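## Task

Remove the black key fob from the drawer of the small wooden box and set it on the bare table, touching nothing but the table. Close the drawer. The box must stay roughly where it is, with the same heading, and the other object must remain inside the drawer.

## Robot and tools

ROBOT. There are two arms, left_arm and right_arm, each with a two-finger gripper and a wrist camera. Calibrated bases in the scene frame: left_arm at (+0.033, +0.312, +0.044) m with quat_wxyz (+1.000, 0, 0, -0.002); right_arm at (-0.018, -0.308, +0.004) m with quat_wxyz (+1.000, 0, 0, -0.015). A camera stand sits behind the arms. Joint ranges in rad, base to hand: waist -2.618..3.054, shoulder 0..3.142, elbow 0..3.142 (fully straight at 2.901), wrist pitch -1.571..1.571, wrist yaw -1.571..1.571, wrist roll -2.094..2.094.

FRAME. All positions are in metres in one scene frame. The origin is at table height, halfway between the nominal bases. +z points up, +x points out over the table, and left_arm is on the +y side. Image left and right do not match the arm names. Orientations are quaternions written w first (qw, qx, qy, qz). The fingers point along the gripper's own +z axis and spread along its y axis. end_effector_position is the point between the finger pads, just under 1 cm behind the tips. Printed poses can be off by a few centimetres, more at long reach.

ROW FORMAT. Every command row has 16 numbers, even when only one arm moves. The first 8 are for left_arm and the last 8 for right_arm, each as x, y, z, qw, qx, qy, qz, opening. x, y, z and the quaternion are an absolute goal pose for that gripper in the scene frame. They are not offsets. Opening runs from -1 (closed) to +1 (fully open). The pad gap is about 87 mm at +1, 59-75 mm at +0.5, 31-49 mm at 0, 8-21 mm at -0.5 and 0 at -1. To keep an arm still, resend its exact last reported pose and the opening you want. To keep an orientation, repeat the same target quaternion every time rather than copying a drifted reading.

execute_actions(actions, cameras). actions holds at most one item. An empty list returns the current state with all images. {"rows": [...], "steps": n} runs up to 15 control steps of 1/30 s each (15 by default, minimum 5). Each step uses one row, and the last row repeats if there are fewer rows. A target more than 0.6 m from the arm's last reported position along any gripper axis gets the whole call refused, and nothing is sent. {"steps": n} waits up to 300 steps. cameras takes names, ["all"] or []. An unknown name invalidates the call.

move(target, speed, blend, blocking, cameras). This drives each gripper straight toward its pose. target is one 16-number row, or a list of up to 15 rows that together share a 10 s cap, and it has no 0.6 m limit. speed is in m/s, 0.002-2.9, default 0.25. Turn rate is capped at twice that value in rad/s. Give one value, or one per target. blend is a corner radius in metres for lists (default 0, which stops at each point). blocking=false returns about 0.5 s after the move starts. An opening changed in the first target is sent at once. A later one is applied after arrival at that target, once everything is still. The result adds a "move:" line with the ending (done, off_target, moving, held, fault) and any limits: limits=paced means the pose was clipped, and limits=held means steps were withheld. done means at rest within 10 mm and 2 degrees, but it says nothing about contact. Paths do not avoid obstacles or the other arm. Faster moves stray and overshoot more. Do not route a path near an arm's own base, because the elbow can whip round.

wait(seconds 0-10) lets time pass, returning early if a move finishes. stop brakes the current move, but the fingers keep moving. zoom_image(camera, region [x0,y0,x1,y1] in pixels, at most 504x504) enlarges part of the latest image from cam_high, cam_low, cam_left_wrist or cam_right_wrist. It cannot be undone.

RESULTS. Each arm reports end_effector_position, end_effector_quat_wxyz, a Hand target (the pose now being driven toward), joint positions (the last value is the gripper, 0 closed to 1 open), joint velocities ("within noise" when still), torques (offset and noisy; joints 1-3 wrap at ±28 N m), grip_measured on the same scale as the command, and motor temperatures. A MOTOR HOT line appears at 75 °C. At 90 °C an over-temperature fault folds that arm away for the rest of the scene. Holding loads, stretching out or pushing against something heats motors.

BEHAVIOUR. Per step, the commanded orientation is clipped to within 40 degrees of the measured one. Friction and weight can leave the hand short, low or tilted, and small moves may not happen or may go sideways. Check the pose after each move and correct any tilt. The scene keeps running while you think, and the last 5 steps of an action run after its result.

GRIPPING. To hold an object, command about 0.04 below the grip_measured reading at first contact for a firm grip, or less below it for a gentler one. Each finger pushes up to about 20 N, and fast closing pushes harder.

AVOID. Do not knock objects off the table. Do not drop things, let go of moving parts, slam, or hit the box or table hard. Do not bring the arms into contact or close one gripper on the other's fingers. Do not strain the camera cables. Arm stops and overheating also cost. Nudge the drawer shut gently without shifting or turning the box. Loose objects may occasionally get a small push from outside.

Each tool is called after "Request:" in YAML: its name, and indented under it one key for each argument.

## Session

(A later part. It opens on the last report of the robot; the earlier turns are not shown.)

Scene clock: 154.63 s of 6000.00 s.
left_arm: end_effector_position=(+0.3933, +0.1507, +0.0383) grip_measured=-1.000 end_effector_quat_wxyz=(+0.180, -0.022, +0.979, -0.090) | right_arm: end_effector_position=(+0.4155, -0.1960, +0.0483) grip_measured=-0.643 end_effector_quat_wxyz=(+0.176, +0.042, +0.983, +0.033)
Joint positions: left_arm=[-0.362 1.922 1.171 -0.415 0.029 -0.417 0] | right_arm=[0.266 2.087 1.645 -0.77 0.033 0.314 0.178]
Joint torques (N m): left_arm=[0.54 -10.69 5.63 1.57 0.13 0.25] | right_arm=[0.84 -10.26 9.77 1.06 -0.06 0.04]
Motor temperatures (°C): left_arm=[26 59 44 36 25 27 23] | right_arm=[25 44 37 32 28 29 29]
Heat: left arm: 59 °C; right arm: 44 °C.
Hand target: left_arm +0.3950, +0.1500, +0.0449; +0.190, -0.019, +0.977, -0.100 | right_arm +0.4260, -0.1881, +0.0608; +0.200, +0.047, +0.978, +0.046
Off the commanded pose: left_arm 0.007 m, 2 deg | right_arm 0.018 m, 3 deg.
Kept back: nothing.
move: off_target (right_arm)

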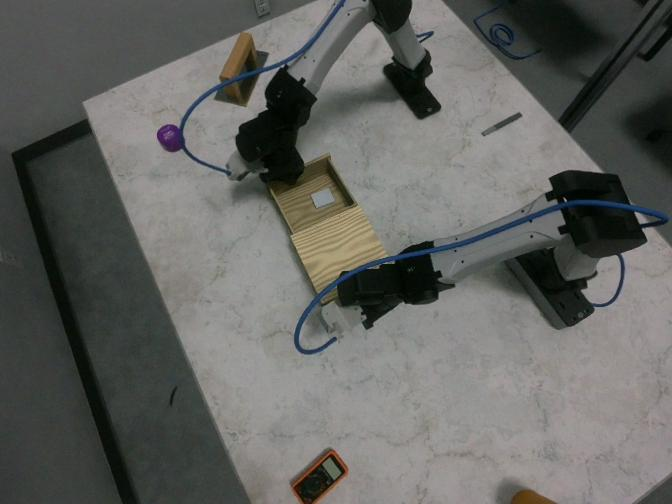

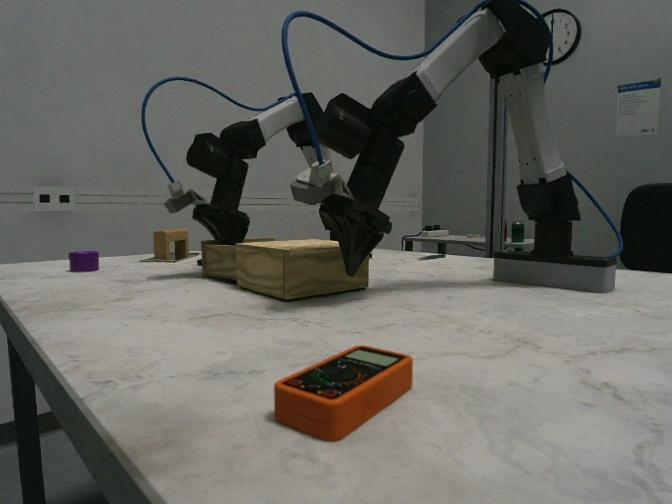

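Request:
move:
  target:
    - [0.395,0.15,0.045,0.19,-0.019,0.976,-0.10,-1,0.4265,-0.176,0.0610,0.20,0.0475,0.978,0.036,-1]
  speed: 0.03
  cameras: ["cam_high","cam_low"]

Request:
zoom_image:
  camera: "cam_low"
  region: [180, 225, 280, 305]

Request:
zoom_image:
  camera: "cam_high"
  region: [255, 135, 375, 255]

Scene clock: 155.60 s of 6000.00 s.
left_arm: end_effector_position=(+0.3933, +0.1507, +0.0383) grip_measured=-1.000 end_effector_quat_wxyz=(+0.180, -0.022, +0.979, -0.090) | right_arm: end_effector_position=(+0.4154, -0.1915, +0.0502) grip_measured=-0.643 end_effector_quat_wxyz=(+0.182, +0.040, +0.982, +0.017)
Joint positions: left_arm=[-0.362 1.922 1.171 -0.415 0.029 -0.417 0] | right_arm=[0.29 2.087 1.653 -0.776 0.074 0.328 0.178]
Joint torques (N m): left_arm=[0.51 -10.7 5.65 1.57 0.12 0.26] | right_arm=[1.55 -9.28 11.77 0.95 -0.12 0.25]
Motor temperatures (°C): left_arm=[26 59 44 36 25 27 23] | right_arm=[25 45 38 32 28 29 29]
Heat: left arm: 59 °C; right arm: 45 °C.
Hand target: left_arm +0.3950, +0.1500, +0.0449; +0.190, -0.019, +0.977, -0.100 | right_arm +0.4257, -0.1762, +0.0613; +0.200, +0.047, +0.978, +0.036
Off the commanded pose: left_arm 0.007 m, 2 deg | right_arm 0.022 m, 3 deg.
Kept back: nothing.
move: off_target (right_arm)

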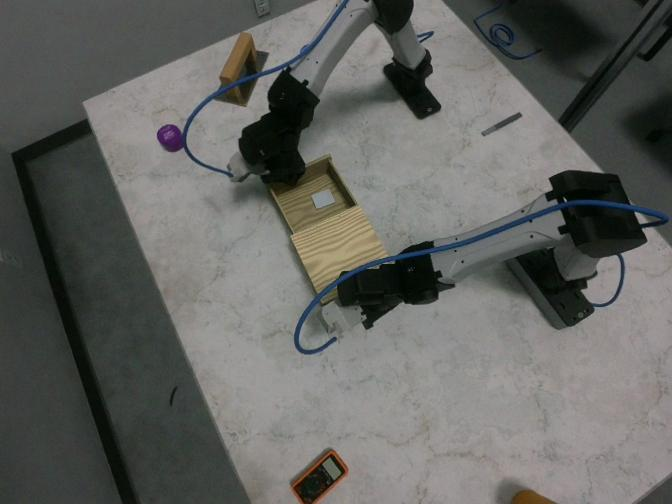

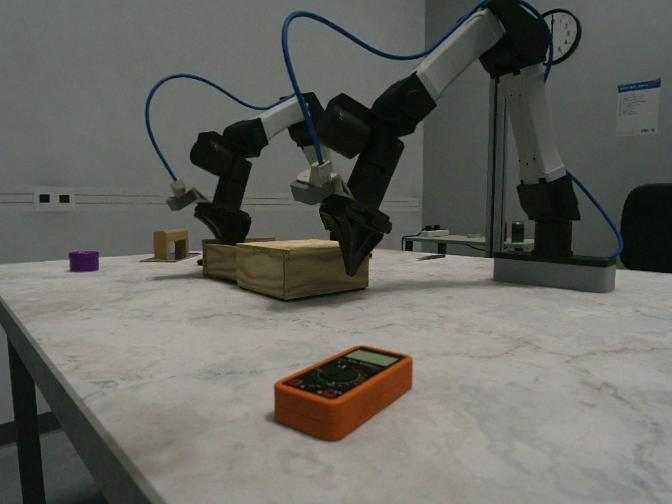

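Scaled by 5.040 from the camera's image (finer frame: 960x720).

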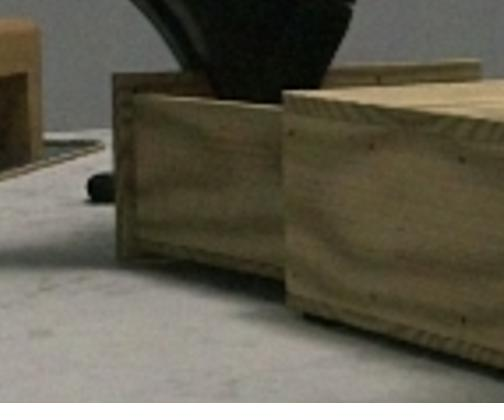

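Scaled by 4.200 from the camera's image (finer frame: 960x720).

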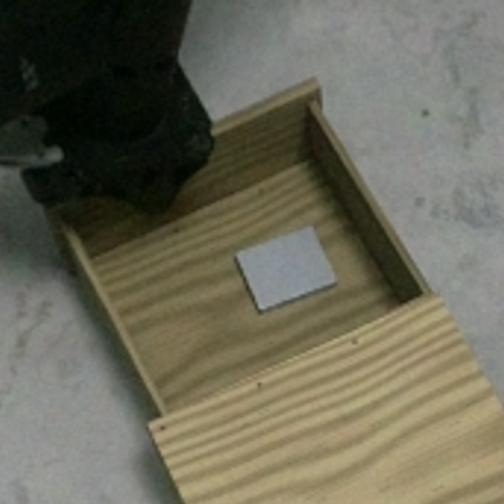

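Request:
move:
  target:
    - [0.395,0.15,0.045,0.19,-0.019,0.976,-0.10,-1,0.427,-0.160,0.0612,0.20,0.0480,0.978,0.046,-1]
  speed: 0.03
  cameras: ["cam_high","cam_low"]

Request:
zoom_image:
  camera: "cam_low"
  region: [180, 225, 280, 305]

Request:
zoom_image:
  camera: "cam_high"
  region: [255, 135, 375, 255]

Scene clock: 156.83 s of 6000.00 s.
left_arm: end_effector_position=(+0.3933, +0.1507, +0.0383) grip_measured=-1.000 end_effector_quat_wxyz=(+0.180, -0.022, +0.979, -0.090) | right_arm: end_effector_position=(+0.4131, -0.1825, +0.0535) grip_measured=-0.643 end_effector_quat_wxyz=(+0.183, +0.037, +0.982, +0.011)
Joint positions: left_arm=[-0.362 1.922 1.171 -0.415 0.029 -0.417 0] | right_arm=[0.318 2.087 1.667 -0.793 0.095 0.345 0.178]
Joint torques (N m): left_arm=[0.55 -10.73 5.6 1.57 0.13 0.25] | right_arm=[1.76 -8.18 12.46 1.03 -0.41 0.38]
Motor temperatures (°C): left_arm=[26 59 44 36 25 27 23] | right_arm=[25 45 38 32 28 29 29]
Heat: left arm: 59 °C; right arm: 45 °C.
Hand target: left_arm +0.3950, +0.1500, +0.0449; +0.190, -0.019, +0.977, -0.100 | right_arm +0.4257, -0.1604, +0.0620; +0.200, +0.047, +0.978, +0.046
Off the commanded pose: left_arm 0.007 m, 2 deg | right_arm 0.028 m, 5 deg.
Kept back: nothing.
move: off_target (right_arm)

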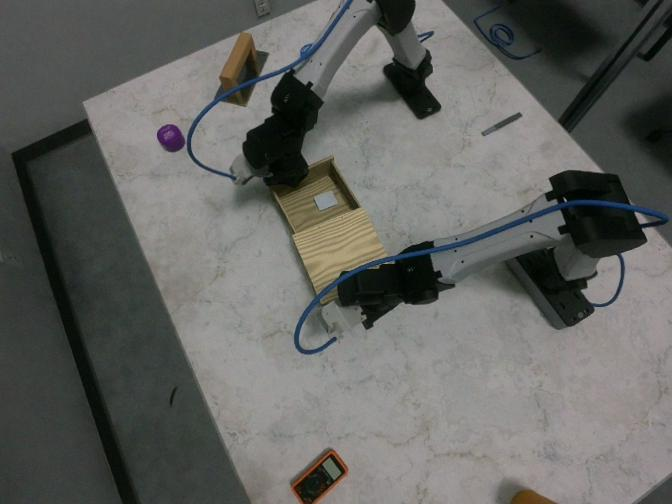

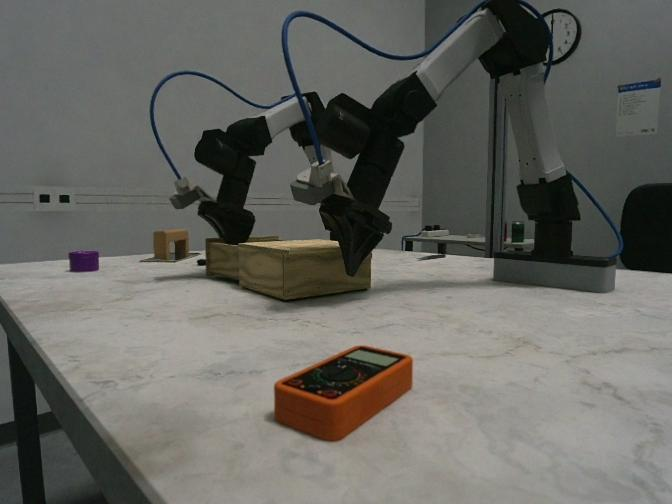

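Scaled by 5.040 from the camera's image (finer frame: 960x720).

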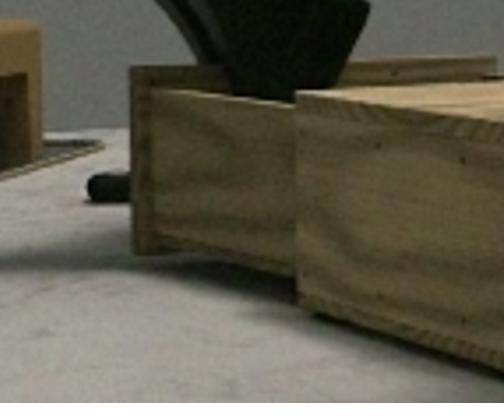

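Scaled by 4.200 from the camera's image (finer frame: 960x720).

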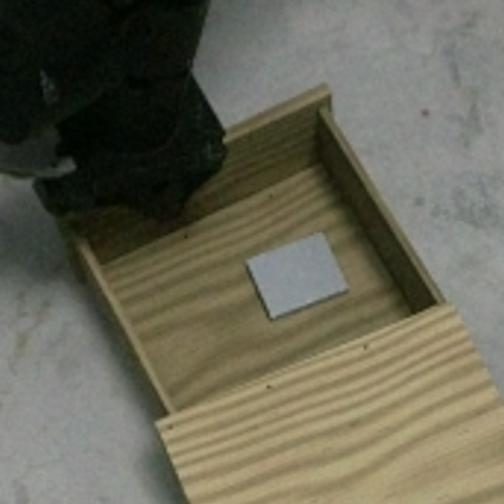

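Request:
move:
  target:
    - [0.395,0.15,0.045,0.19,-0.019,0.976,-0.10,-1,0.427,-0.208,0.057,0.20,0.0500,0.978,0.026,-1]
    - [0.395,0.13,0.045,0.19,-0.019,0.976,-0.10,-1,0.427,-0.174,0.055,0.20,0.0490,0.978,0.030,-1]
    - [0.395,0.13,0.045,0.19,-0.019,0.976,-0.10,-1,0.4275,-0.165,0.072,0.20,0.0490,0.978,0.038,-1]
  speed: [0.04,0.03,0.008]
  blend: [0.002,0.002,0]
  cameras: ["cam_high","cam_low"]

Request:
zoom_image:
  camera: "cam_low"
  region: [180, 225, 280, 305]

Request:
zoom_image:
  camera: "cam_high"
  region: [255, 135, 375, 255]

Scene clock: 162.43 s of 6000.00 s.
left_arm: end_effector_position=(+0.3878, +0.1390, +0.0382) grip_measured=-1.000 end_effector_quat_wxyz=(+0.178, -0.019, +0.979, -0.092) | right_arm: end_effector_position=(+0.4134, -0.1867, +0.0609) grip_measured=-0.639 end_effector_quat_wxyz=(+0.181, +0.054, +0.982, +0.004)
Joint positions: left_arm=[-0.395 1.922 1.171 -0.416 0.022 -0.443 0] | right_arm=[0.313 2.087 1.698 -0.834 0.111 0.373 0.181]
Joint torques (N m): left_arm=[-1.13 -8.87 8.5 1.48 -0.02 0.02] | right_arm=[1.74 -8.58 12.79 1.06 -0.41 -0.02]
Motor temperatures (°C): left_arm=[26 60 45 36 25 27 23] | right_arm=[25 45 38 32 28 29 29]
Heat: left arm: 60 °C; right arm: 45 °C.
Hand target: left_arm +0.3947, +0.1300, +0.0451; +0.190, -0.019, +0.976, -0.100 | right_arm +0.4262, -0.1655, +0.0727; +0.200, +0.048, +0.978, +0.038
Off the commanded pose: left_arm 0.013 m, 2 deg | right_arm 0.028 m, 5 deg.
Kept back: nothing.
move: off_target (left_arm, right_arm)

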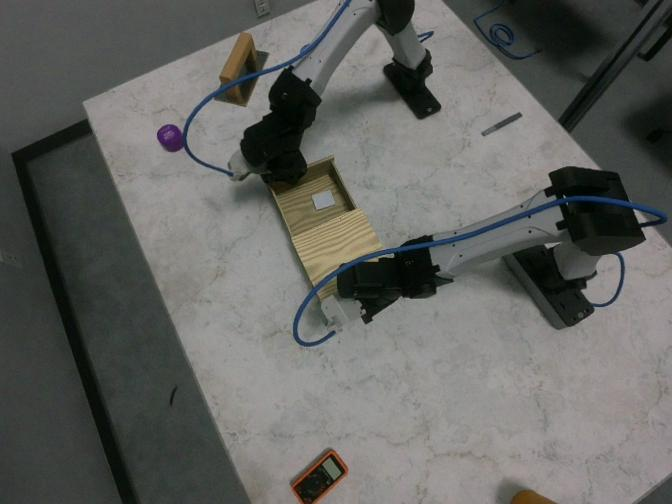

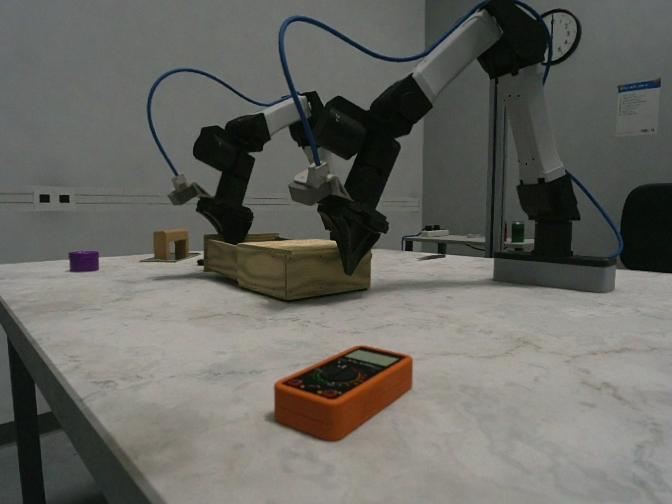

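Scaled by 5.040 from the camera's image (finer frame: 960x720).

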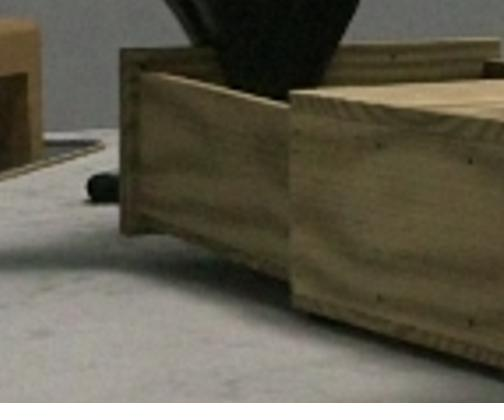

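Scaled by 4.200 from the camera's image (finer frame: 960x720).

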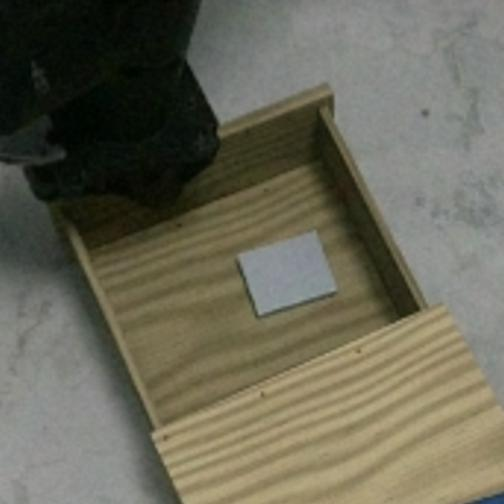

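Request:
move:
  target:
    - [0.395,0.13,0.045,0.19,-0.019,0.976,-0.10,-1,0.4275,-0.158,0.058,0.20,0.0500,0.978,0.02,-1]
    - [0.395,0.128,0.045,0.19,-0.019,0.976,-0.10,-1,0.4275,-0.15,0.058,0.20,0.0500,0.978,0.03,-1]
  speed: [0.02,0.02]
  blend: [0.002,0]
  cameras: ["cam_high","cam_low"]

Request:
zoom_image:
  camera: "cam_low"
  region: [180, 225, 280, 305]

Request:
zoom_image:
  camera: "cam_high"
  region: [255, 135, 375, 255]

Scene clock: 164.30 s of 6000.00 s.
left_arm: end_effector_position=(+0.3873, +0.1378, +0.0382) grip_measured=-1.000 end_effector_quat_wxyz=(+0.178, -0.020, +0.979, -0.092) | right_arm: end_effector_position=(+0.4128, -0.1730, +0.0536) grip_measured=-0.643 end_effector_quat_wxyz=(+0.179, +0.052, +0.982, +0.002)
Joint positions: left_arm=[-0.399 1.922 1.171 -0.416 0.021 -0.448 0] | right_arm=[0.345 2.111 1.707 -0.827 0.123 0.399 0.178]
Joint torques (N m): left_arm=[-1.21 -8.61 8.76 1.48 -0.02 0.02] | right_arm=[2.5 -7.9 11.77 1.16 -0.21 0.09]
Motor temperatures (°C): left_arm=[26 60 45 36 25 27 23] | right_arm=[25 45 38 32 28 29 29]
Heat: left arm: 60 °C; right arm: 45 °C.
Hand target: left_arm +0.3947, +0.1281, +0.0452; +0.190, -0.019, +0.976, -0.100 | right_arm +0.4260, -0.1503, +0.0589; +0.200, +0.049, +0.978, +0.030
Off the commanded pose: left_arm 0.014 m, 2 deg | right_arm 0.028 m, 4 deg.
Kept back: nothing.
move: off_target (left_arm, right_arm)

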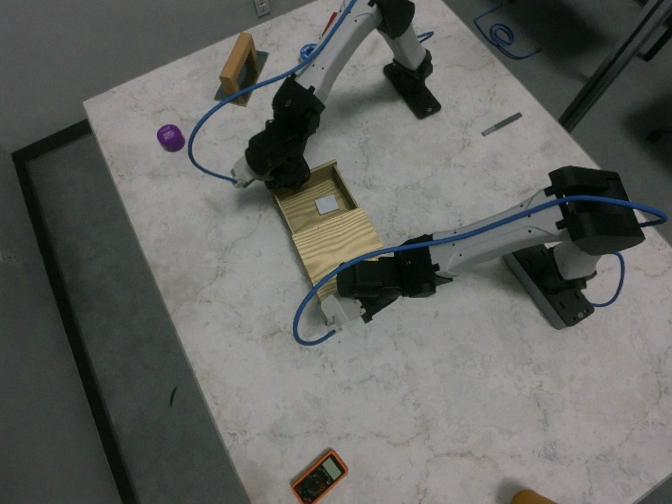

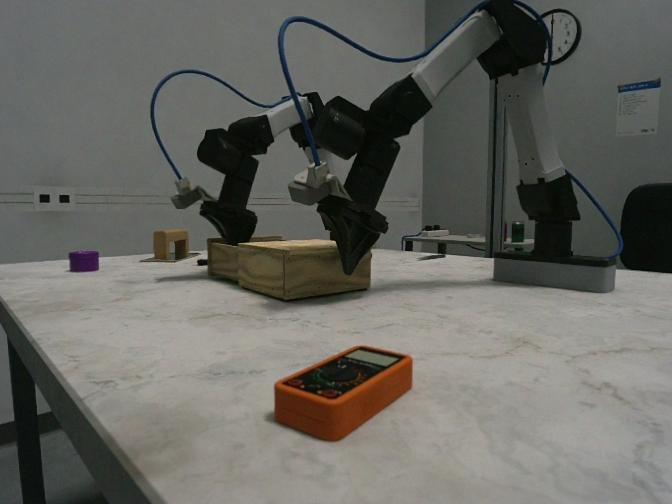

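Scaled by 5.040 from the camera's image (finer frame: 960x720).

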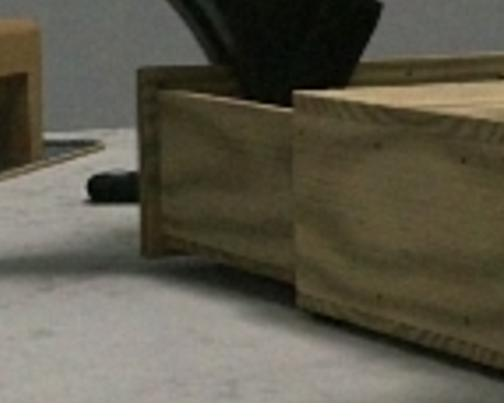

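Scaled by 4.200 from the camera's image (finer frame: 960x720).

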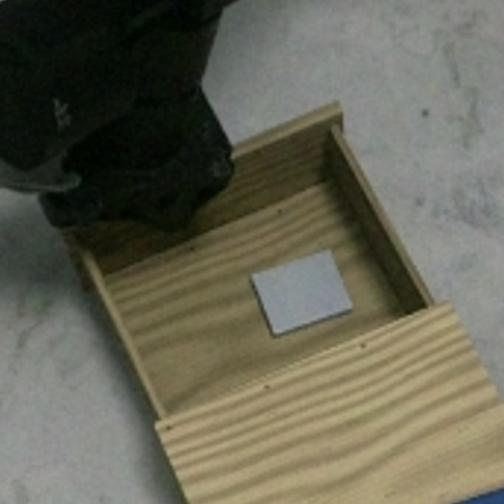

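Request:
move:
  target:
    - [0.395,0.125,0.045,0.19,-0.019,0.976,-0.10,-1,0.426,-0.115,0.058,0.20,0.0480,0.978,0.03,-1]
  speed: 0.03
  cameras: ["cam_high","cam_low"]

Request:
zoom_image:
  camera: "cam_low"
  region: [180, 225, 280, 305]

Request:
zoom_image:
  camera: "cam_high"
  region: [255, 135, 375, 255]

Scene clock: 166.17 s of 6000.00 s.
left_arm: end_effector_position=(+0.3880, +0.1376, +0.0391) grip_measured=-1.000 end_effector_quat_wxyz=(+0.181, -0.019, +0.980, -0.087) | right_arm: end_effector_position=(+0.4126, -0.1484, +0.0559) grip_measured=-0.643 end_effector_quat_wxyz=(+0.181, +0.058, +0.982, -0.010)
Joint positions: left_arm=[-0.404 1.922 1.176 -0.421 0.008 -0.449 0] | right_arm=[0.408 2.152 1.782 -0.876 0.17 0.467 0.178]
Joint torques (N m): left_arm=[-1.43 -8.38 8.85 1.51 0.09 -0.04] | right_arm=[3.51 -8.13 11.84 1.24 -0.36 0.05]
Motor temperatures (°C): left_arm=[26 60 45 35 25 27 23] | right_arm=[25 44 38 32 28 29 29]
Heat: left arm: 60 °C; right arm: 44 °C.
Hand target: left_arm +0.3946, +0.1252, +0.0452; +0.190, -0.019, +0.976, -0.100 | right_arm +0.4236, -0.1158, +0.0595; +0.200, +0.047, +0.978, +0.030
Off the commanded pose: left_arm 0.016 m, 2 deg | right_arm 0.036 m, 5 deg.
Kept back: nothing.
move: off_target (left_arm, right_arm)

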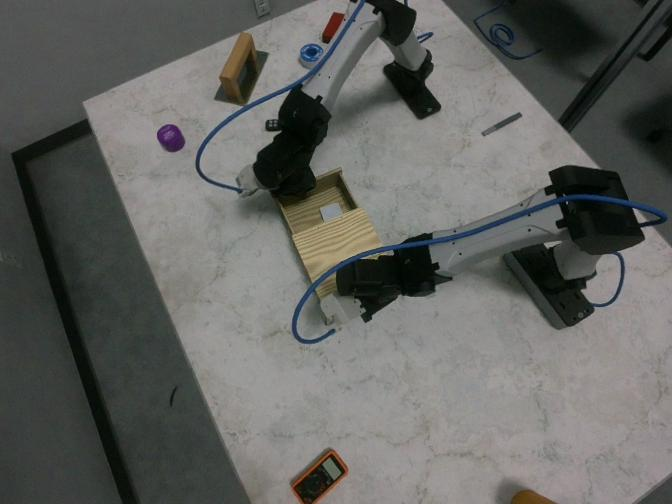

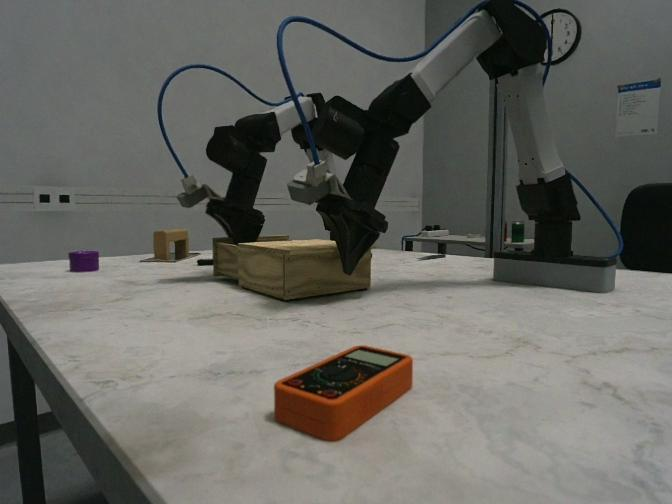

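Scaled by 5.040 from the camera's image (finer frame: 960x720).

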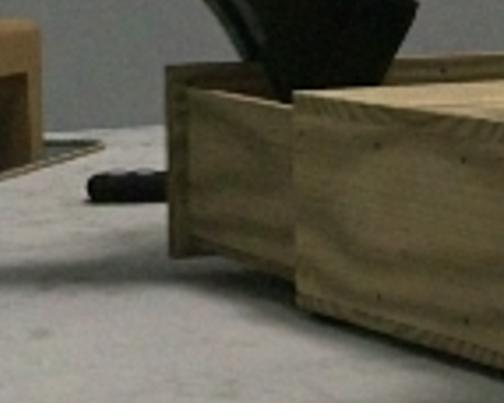

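Scaled by 4.200 from the camera's image (finer frame: 960x720).

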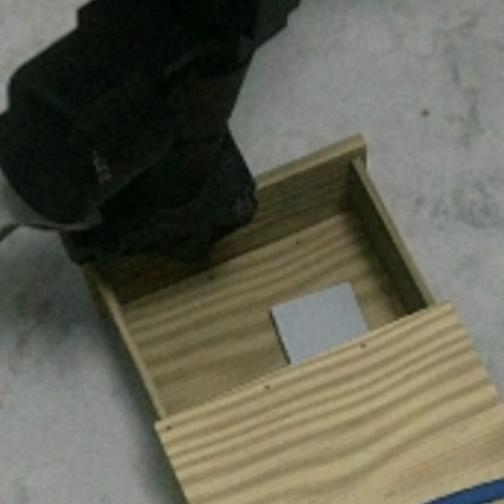

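Request:
move:
  target:
    - [0.395,0.120,0.045,0.19,-0.019,0.976,-0.10,-1,0.425,-0.068,0.058,0.20,0.0480,0.978,0.035,-1]
  speed: 0.04
  cameras: ["cam_high"]

Request:
zoom_image:
  camera: "cam_high"
  region: [255, 135, 405, 285]

Scene clock: 167.97 s of 6000.00 s.
left_arm: end_effector_position=(+0.3886, +0.1376, +0.0405) grip_measured=-1.000 end_effector_quat_wxyz=(+0.183, -0.020, +0.980, -0.079) | right_arm: end_effector_position=(+0.4164, -0.0941, +0.0540) grip_measured=-0.643 end_effector_quat_wxyz=(+0.185, +0.059, +0.981, +0.006)
Joint positions: left_arm=[-0.412 1.922 1.184 -0.431 -0.012 -0.455 0] | right_arm=[0.505 2.246 1.924 -0.919 0.176 0.564 0.178]
Joint torques (N m): left_arm=[-1.78 -7.91 9.03 1.59 0.18 -0.1] | right_arm=[2.8 -9.06 11.93 1.13 -0.15 -0.09]
Motor temperatures (°C): left_arm=[26 59 46 35 25 27 23] | right_arm=[25 44 39 32 28 29 29]
Heat: left arm: 59 °C; right arm: 44 °C.
Hand target: left_arm +0.3944, +0.1204, +0.0454; +0.190, -0.019, +0.976, -0.100 | right_arm +0.4235, -0.0686, +0.0587; +0.200, +0.048, +0.978, +0.035
Off the commanded pose: left_arm 0.019 m, 3 deg | right_arm 0.028 m, 4 deg.
Kept back: nothing.
move: off_target (left_arm, right_arm)

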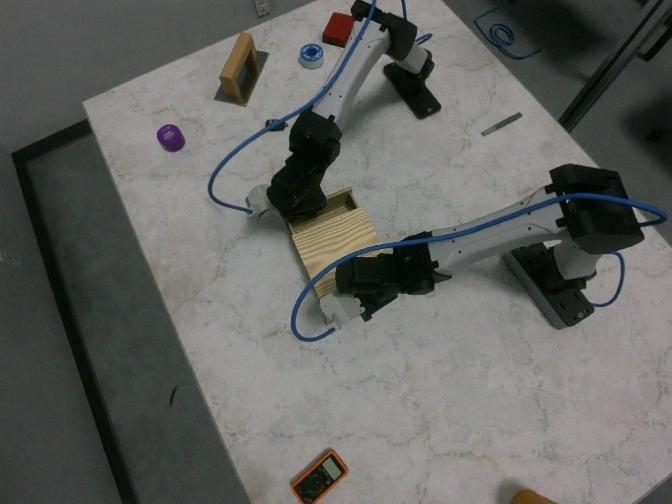

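Scaled by 3.360 from the camera's image (finer frame: 960x720).

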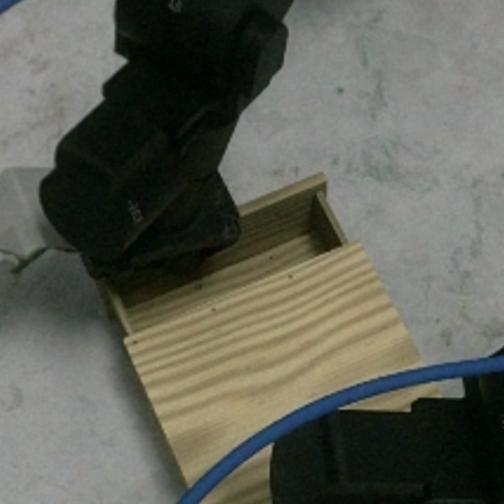

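Request:
move:
  target:
    - [0.394,0.130,0.045,0.19,-0.019,0.976,-0.10,-1,0.420,-0.0935,0.057,0.19,0.0480,0.98,0.01,-1]
    - [0.394,0.130,0.045,0.19,-0.019,0.976,-0.10,-1,0.420,-0.0935,0.057,0.19,0.0480,0.98,0.0,-0.3]
    - [0.394,0.130,0.045,0.19,-0.019,0.976,-0.10,-1,0.425,-0.0965,0.155,0.19,0.048,0.98,0.0,-0.3]
    - [0.394,0.130,0.045,0.19,-0.019,0.976,-0.10,-1,0.40,-0.19,0.15,0.191,0,0.982,0,-1]
  speed: [0.08,0.08,0.12,0.2]
  cameras: ["cam_high","cam_right_wrist"]

Scene clock: 173.57 s of 6000.00 s.
left_arm: end_effector_position=(+0.3888, +0.1382, +0.0405) grip_measured=-1.000 end_effector_quat_wxyz=(+0.183, -0.021, +0.980, -0.079) | right_arm: end_effector_position=(+0.3970, -0.1882, +0.1274) grip_measured=-0.997 end_effector_quat_wxyz=(+0.159, -0.001, +0.987, -0.013)
Joint positions: left_arm=[-0.409 1.922 1.184 -0.431 -0.01 -0.455 0] | right_arm=[0.331 2.07 1.945 -1.147 0.118 0.28 0.002]
Joint torques (N m): left_arm=[0.14 -9.1 7.12 1.66 0.26 0.15] | right_arm=[-0.76 -13.82 7.04 0.93 -0.01 -0.25]
Motor temperatures (°C): left_arm=[26 59 46 35 25 27 23] | right_arm=[25 45 38 32 28 28 29]
Heat: left arm: 59 °C; right arm: 45 °C.
Hand target: left_arm +0.3938, +0.1302, +0.0452; +0.190, -0.019, +0.977, -0.100 | right_arm +0.3996, -0.1900, +0.1496; +0.190, +0.000, +0.982, -0.001
Off the commanded pose: left_arm 0.011 m, 3 deg | right_arm 0.023 m, 4 deg.
Kept back: nothing.
move: off_target (left_arm, right_arm); target 4's new opening was sent with right_arm's hand 0.023 m and 4 deg from that target
cam_right_wrist: T_world_to_cam=[[0.01887, -0.99933, 0.03151, -0.20142], [-0.84734, 0.00074, 0.53104, 0.28864], [-0.53071, -0.03672, -0.84676, 0.45179]] pos_world=[0.48815, -0.1849, 0.23562]

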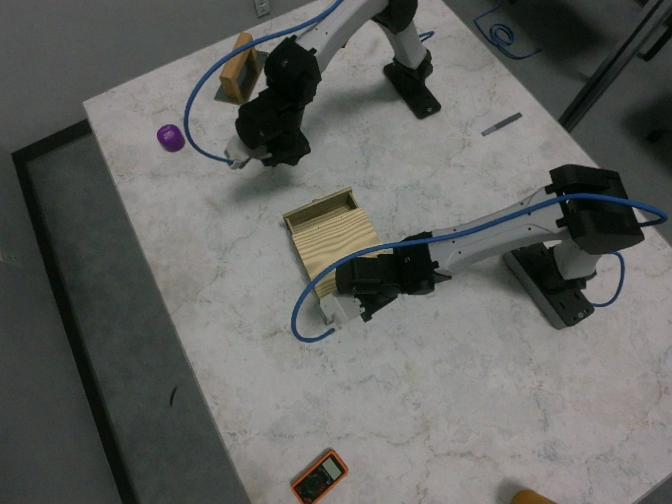

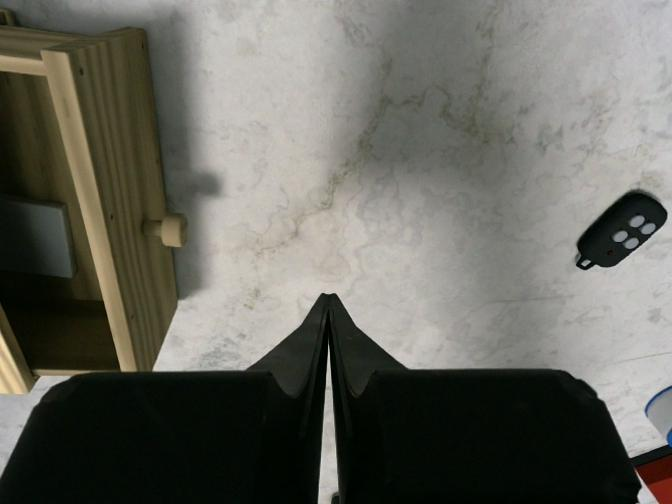

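Request:
move:
  target:
    - [0.394,0.122,0.045,0.19,-0.019,0.976,-0.10,-1,0.390,-0.155,0.05,0.19,0.008,0.98,0.04,-1]
    - [0.394,0.118,0.045,0.19,-0.019,0.976,-0.10,-1,0.392,-0.065,0.048,0.19,0.012,0.979,0.06,-1]
  speed: [0.12,0.04]
  blend: [0.01,0]
  cameras: ["cam_high","cam_right_wrist"]

Request:
zoom_image:
  camera: "cam_high"
  region: [255, 155, 405, 305]

Scene clock: 177.43 s of 6000.00 s.
left_arm: end_effector_position=(+0.3886, +0.1376, +0.0403) grip_measured=-1.000 end_effector_quat_wxyz=(+0.184, -0.022, +0.980, -0.076) | right_arm: end_effector_position=(+0.3839, -0.0964, +0.0470) grip_measured=-1.000 end_effector_quat_wxyz=(+0.179, +0.017, +0.983, +0.021)
Joint positions: left_arm=[-0.415 1.922 1.184 -0.431 -0.019 -0.459 0] | right_arm=[0.522 2.12 1.694 -0.807 0.137 0.504 0]
Joint torques (N m): left_arm=[-2.14 -7.9 8.95 1.58 0.24 -0.1] | right_arm=[3.1 -7.46 11.51 1.21 -0.37 0.09]
Motor temperatures (°C): left_arm=[26 59 46 35 25 27 23] | right_arm=[25 45 38 32 28 28 29]
Heat: left arm: 59 °C; right arm: 45 °C.
Hand target: left_arm +0.3932, +0.1184, +0.0454; +0.190, -0.019, +0.977, -0.100 | right_arm +0.3902, -0.0660, +0.0492; +0.190, +0.011, +0.980, +0.060
Off the commanded pose: left_arm 0.021 m, 3 deg | right_arm 0.032 m, 5 deg.
Kept back: nothing.
move: off_target (left_arm, right_arm)
cam_right_wrist: T_world_to_cam=[[-0.00683, -0.99911, -0.04159, -0.0936], [-0.86925, -0.01463, 0.49415, 0.32879], [-0.49432, 0.03952, -0.86838, 0.37454]] pos_world=[0.4703, -0.10351, 0.15888]

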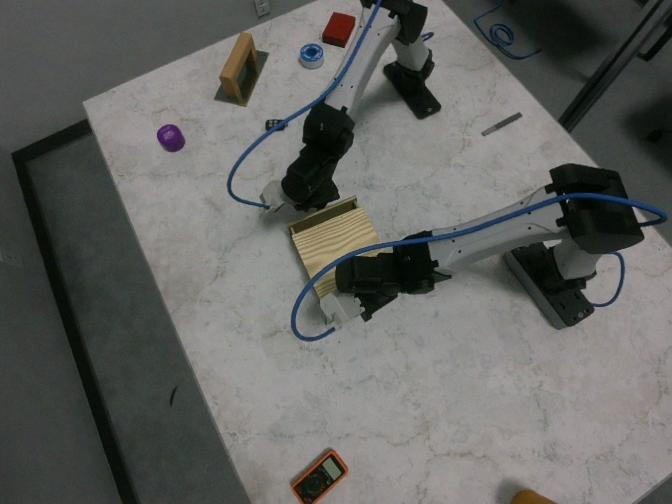

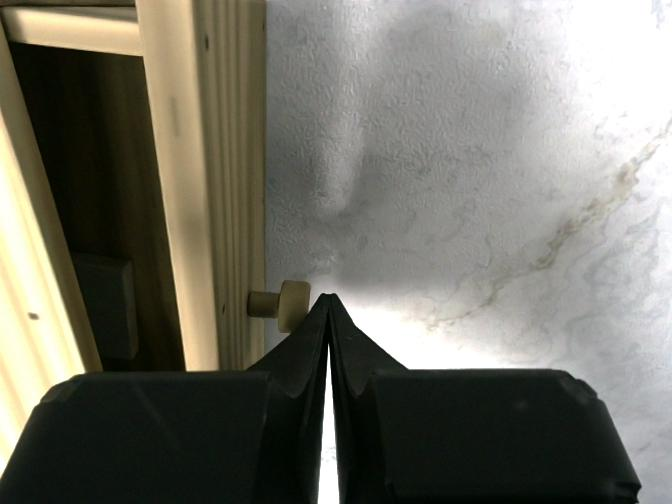

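Scaled by 3.360 from the camera's image (finer frame: 960x720).

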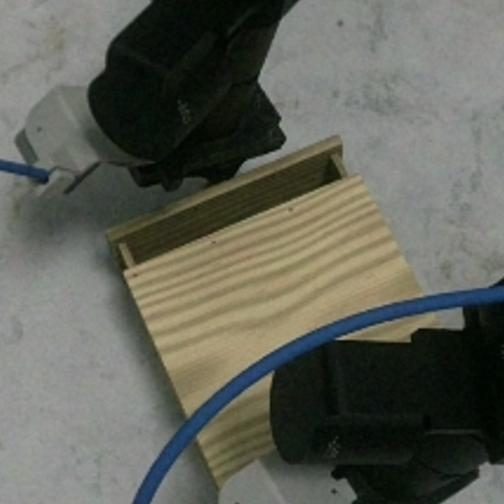

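Request:
move:
  target:
    - [0.397,0.078,0.045,0.19,-0.019,0.976,-0.10,-1,0.392,-0.06,0.048,0.19,0.012,0.979,0.06,-1]
  speed: 0.05
  cameras: ["cam_high"]

Request:
zoom_image:
  camera: "cam_high"
  region: [255, 155, 405, 305]

Scene clock: 178.90 s of 6000.00 s.
left_arm: end_effector_position=(+0.3883, +0.1394, +0.0440) grip_measured=-1.000 end_effector_quat_wxyz=(+0.182, -0.022, +0.983, -0.007) | right_arm: end_effector_position=(+0.3838, -0.0964, +0.0468) grip_measured=-1.000 end_effector_quat_wxyz=(+0.178, +0.020, +0.984, +0.013)
Joint positions: left_arm=[-0.47 1.961 1.275 -0.553 -0.16 -0.493 0] | right_arm=[0.527 2.13 1.71 -0.824 0.152 0.513 0]
Joint torques (N m): left_arm=[-5.04 -7.28 9.59 2.22 1.13 -0.53] | right_arm=[3.56 -7.51 11.66 1.27 -0.53 0.11]
Motor temperatures (°C): left_arm=[26 58 46 36 25 27 23] | right_arm=[25 44 38 32 28 28 29]
Heat: left arm: 58 °C; right arm: 44 °C.
Hand target: left_arm +0.3917, +0.0823, +0.0503; +0.186, -0.015, +0.978, -0.097 | right_arm +0.3896, -0.0613, +0.0496; +0.189, +0.011, +0.980, +0.060
Off the commanded pose: left_arm 0.062 m, 11 deg | right_arm 0.037 m, 6 deg.
Kept back: nothing.
move: off_target (left_arm, right_arm)

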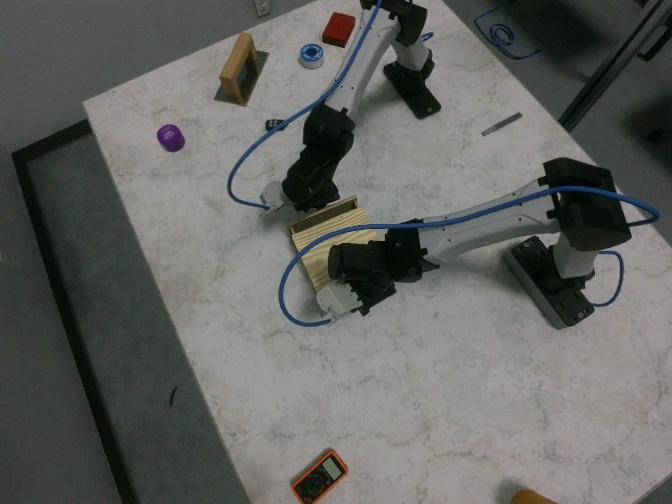

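Scaled by 3.360 from the camera's image (finer frame: 960x720).

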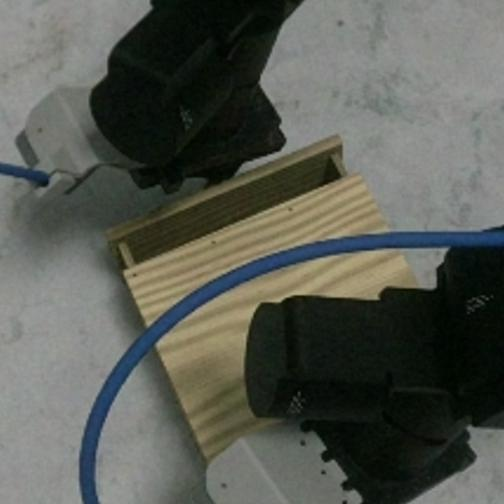

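Request:
move:
  target:
    - [0.397,0.068,0.045,0.19,-0.019,0.976,-0.10,-1,0.395,-0.02,0.048,0.19,0.016,0.978,0.08,-1]
  speed: 0.05
  cameras: ["cam_high"]

Request:
zoom_image:
  camera: "cam_high"
  region: [255, 155, 405, 305]

Scene clock: 180.33 s of 6000.00 s.
left_arm: end_effector_position=(+0.3881, +0.1383, +0.0469) grip_measured=-1.000 end_effector_quat_wxyz=(+0.182, -0.022, +0.983, +0.009) | right_arm: end_effector_position=(+0.3856, -0.0722, +0.0478) grip_measured=-1.000 end_effector_quat_wxyz=(+0.175, +0.025, +0.984, +0.010)
Joint positions: left_arm=[-0.487 1.971 1.303 -0.589 -0.193 -0.505 0] | right_arm=[0.574 2.195 1.82 -0.885 0.169 0.569 0]
Joint velocities: left_arm=[within noise] | right_arm=[-0.012 0.017 0.046 -0.081 0.022 -0.007 0]
Joint torques (N m): left_arm=[-5.52 -7.12 9.63 2.37 1.37 -0.6] | right_arm=[4.66 -7.79 11.89 1.59 -0.78 0.24]
Motor temperatures (°C): left_arm=[26 58 46 36 25 27 23] | right_arm=[25 44 38 32 28 28 29]
Heat: left arm: 58 °C; right arm: 44 °C.
Hand target: left_arm +0.3904, +0.0737, +0.0519; +0.184, -0.014, +0.978, -0.095 | right_arm +0.3905, -0.0229, +0.0513; +0.188, +0.014, +0.979, +0.079
Off the commanded pose: left_arm 0.071 m, 13 deg | right_arm 0.053 m, 8 deg.
Kept back: nothing.
move: off_target (left_arm, right_arm)

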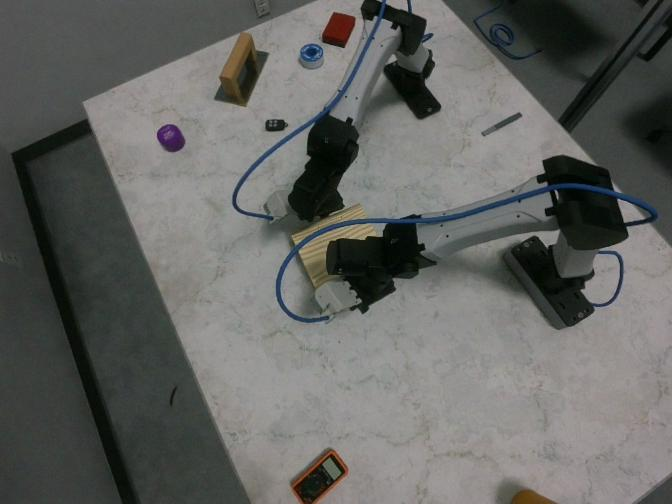

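Scaled by 3.360 from the camera's image (finer frame: 960x720).

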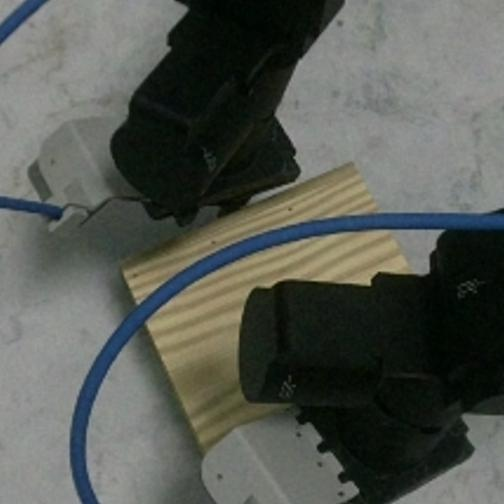

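Request:
move:
  target:
    - [0.390,0.145,0.045,0.19,-0.019,0.976,-0.05,-1,0.390,-0.065,0.048,0.19,0.01,0.98,0.04,-1]
    - [0.390,0.155,0.045,0.19,-0.01,0.978,-0.05,-1,0.390,-0.14,0.06,0.191,0,0.982,0,-1]
    - [0.40,0.24,0.08,0.191,0,0.982,0,-1,0.36,-0.22,0.15,0.191,0,0.982,0,-1]
  speed: [0.06,0.1,0.2]
  blend: [0,0.02,0]
  cameras: ["cam_high","cam_right_wrist"]

Request:
zoom_image:
  camera: "cam_high"
  region: [255, 155, 405, 305]

Scene clock: 184.43 s of 6000.00 s.
left_arm: end_effector_position=(+0.3902, +0.2390, +0.0627) grip_measured=-1.000 end_effector_quat_wxyz=(+0.169, +0.000, +0.986, +0.002) | right_arm: end_effector_position=(+0.3545, -0.2199, +0.1256) grip_measured=-1.000 end_effector_quat_wxyz=(+0.161, +0.000, +0.987, -0.012)
Joint positions: left_arm=[-0.211 1.84 1.192 -0.592 -0.075 -0.204 0] | right_arm=[0.282 1.853 1.632 -1.041 0.102 0.237 0]
Joint torques (N m): left_arm=[0.54 -10.61 8.96 1.18 -0.1 0.25] | right_arm=[-0.64 -11.07 11.25 0.71 -0.05 -0.24]
Motor temperatures (°C): left_arm=[26 58 46 36 25 27 23] | right_arm=[25 44 38 32 28 28 29]
Heat: left arm: 58 °C; right arm: 44 °C.
Hand target: left_arm +0.3996, +0.2400, +0.0798; +0.191, +0.000, +0.982, +0.000 | right_arm +0.3594, -0.2202, +0.1497; +0.191, +0.000, +0.982, +0.000
Off the commanded pose: left_arm 0.020 m, 3 deg | right_arm 0.025 m, 4 deg.
Kept back: nothing.
move: off_target (left_arm, right_arm)
cam_right_wrist: T_world_to_cam=[[0.01562, -0.9995, 0.02752, -0.23047], [-0.85002, 0.00123, 0.52675, 0.25516], [-0.52652, -0.03162, -0.84957, 0.42653]] pos_world=[0.44506, -0.21718, 0.23431]

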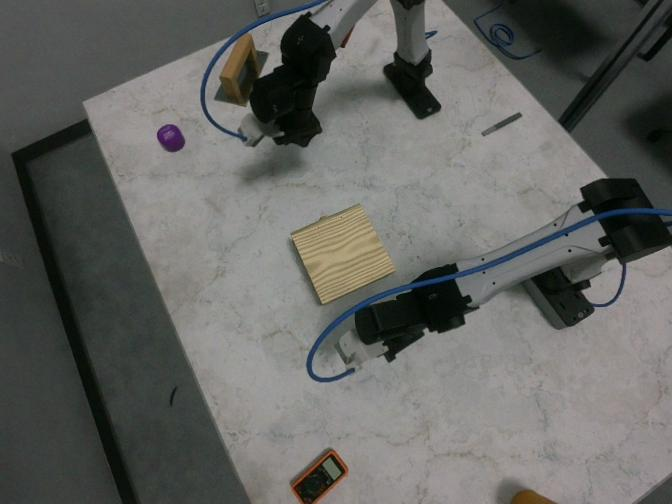

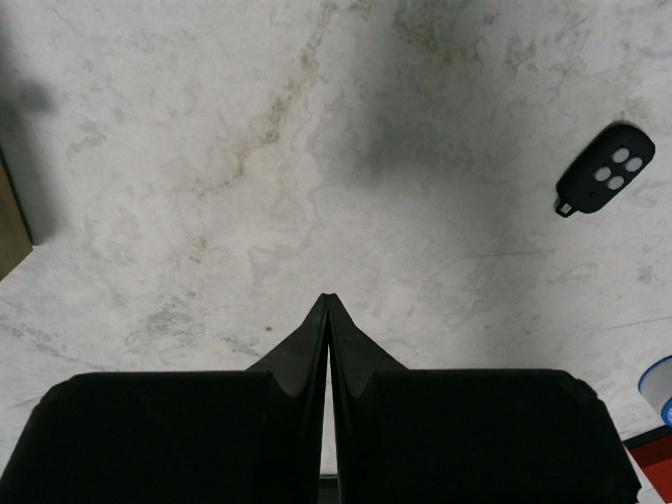

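Scaled by 3.360 from the camera's image (finer frame: 960x720).

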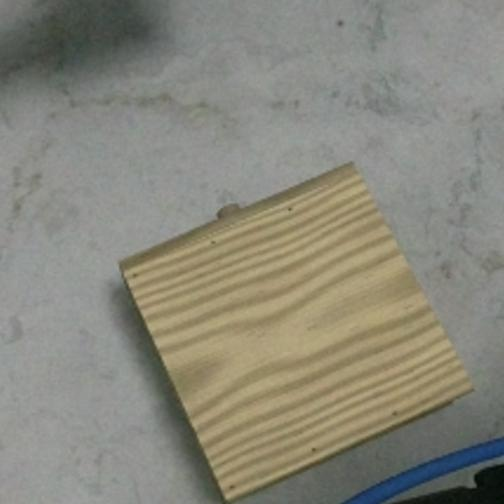

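Request:
move:
  target:
    - [0.405,0.175,0.045,0.191,0,0.982,0,-1,0.3545,-0.2199,0.1256,0.161,0,0.987,-0.012,-1]
    - [0.405,0.091,0.045,0.191,0,0.982,0,-1,0.3545,-0.2199,0.1256,0.161,0,0.987,-0.012,-1]
  speed: [0.12,0.06]
  blend: [0.01,0]

Request:
move:
  target:
    - [0.405,0.15,0.05,0.191,0,0.982,0,-1,0.3545,-0.2199,0.1256,0.161,0,0.987,-0.012,-1]
    - [0.40,0.26,0.09,0.191,0,0.982,0,-1,0.3545,-0.2199,0.1256,0.161,0,0.987,-0.012,-1]
  speed: 0.15
  blend: [0.02,0]
  cameras: ["cam_high","cam_low"]

Request:
zoom_image:
  camera: "cam_high"
  region: [250, 150, 400, 300]

Scene clock: 187.30 s of 6000.00 s.
left_arm: end_effector_position=(+0.4008, +0.1393, +0.0525) grip_measured=-1.000 end_effector_quat_wxyz=(+0.187, +0.002, +0.980, +0.071) | right_arm: end_effector_position=(+0.3538, -0.2199, +0.1256) grip_measured=-1.000 end_effector_quat_wxyz=(+0.160, +0.000, +0.987, -0.011)
Joint positions: left_arm=[-0.522 2.047 1.436 -0.696 -0.31 -0.48 0] | right_arm=[0.282 1.853 1.633 -1.044 0.101 0.235 0]
Joint torques (N m): left_arm=[-4.03 -7.65 8.95 1.84 0.82 -0.41] | right_arm=[0.13 -7.68 8.03 0.72 0.08 -0.14]
Motor temperatures (°C): left_arm=[26 58 46 36 25 27 23] | right_arm=[25 44 38 32 28 28 29]
Heat: left arm: 58 °C; right arm: 44 °C.
Hand target: left_arm +0.4018, +0.0935, +0.0483; +0.189, +0.002, +0.982, +0.002 | right_arm +0.3545, -0.2199, +0.1256; +0.161, +0.000, +0.987, -0.012
Off the commanded pose: left_arm 0.049 m, 8 deg | right_arm 0.001 m, 0 deg.
Kept back: nothing.
move: off_target (left_arm)

Scene clock: 189.13 s of 6000.00 s.
left_arm: end_effector_position=(+0.4036, +0.2597, +0.0837) grip_measured=-1.000 end_effector_quat_wxyz=(+0.188, -0.003, +0.982, +0.008) | right_arm: end_effector_position=(+0.3538, -0.2199, +0.1256) grip_measured=-1.000 end_effector_quat_wxyz=(+0.160, +0.000, +0.987, -0.011)
Joint positions: left_arm=[-0.155 1.813 1.239 -0.624 -0.075 -0.152 0] | right_arm=[0.282 1.853 1.633 -1.044 0.101 0.235 0]
Joint torques (N m): left_arm=[0.59 -10.33 6.13 1.27 0.1 0.24] | right_arm=[0.2 -7.76 7.97 0.77 0.07 -0.12]
Motor temperatures (°C): left_arm=[26 58 46 35 25 27 23] | right_arm=[25 44 38 32 28 28 29]
Heat: left arm: 58 °C; right arm: 44 °C.
Hand target: left_arm +0.4001, +0.2600, +0.0898; +0.191, +0.000, +0.982, +0.000 | right_arm +0.3545, -0.2199, +0.1256; +0.161, +0.000, +0.987, -0.012
Off the commanded pose: left_arm 0.007 m, 1 deg | right_arm 0.001 m, 0 deg.
Kept back: nothing.
move: done

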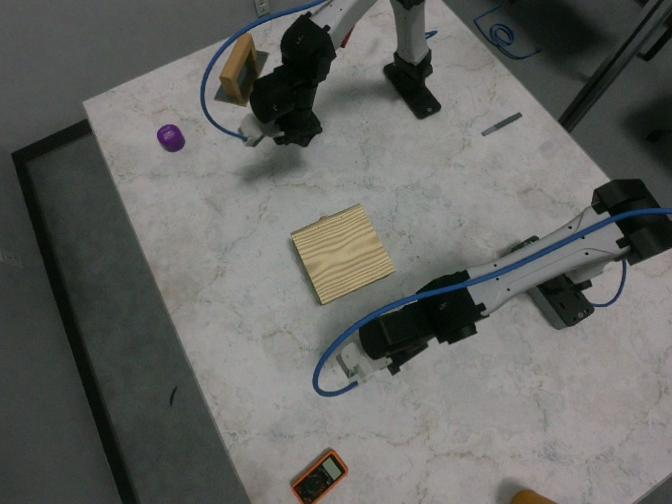

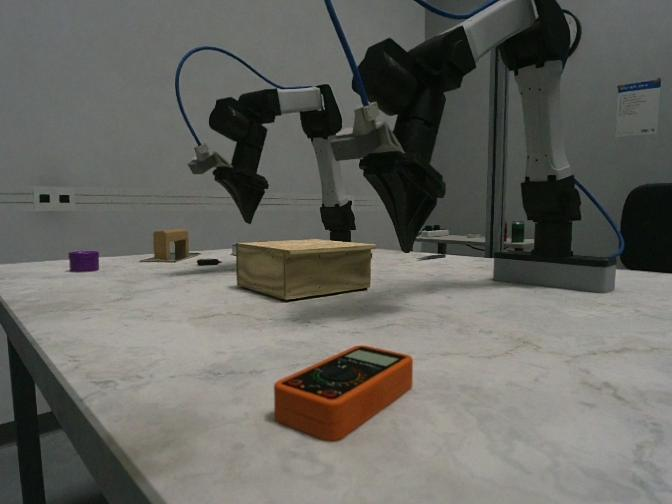

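Scaled by 3.360 from the camera's image (finer frame: 960x720).

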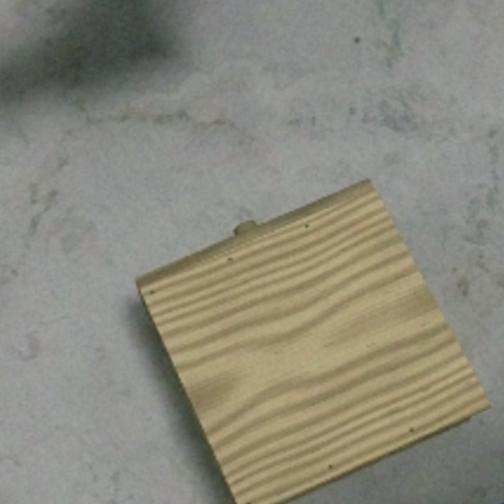

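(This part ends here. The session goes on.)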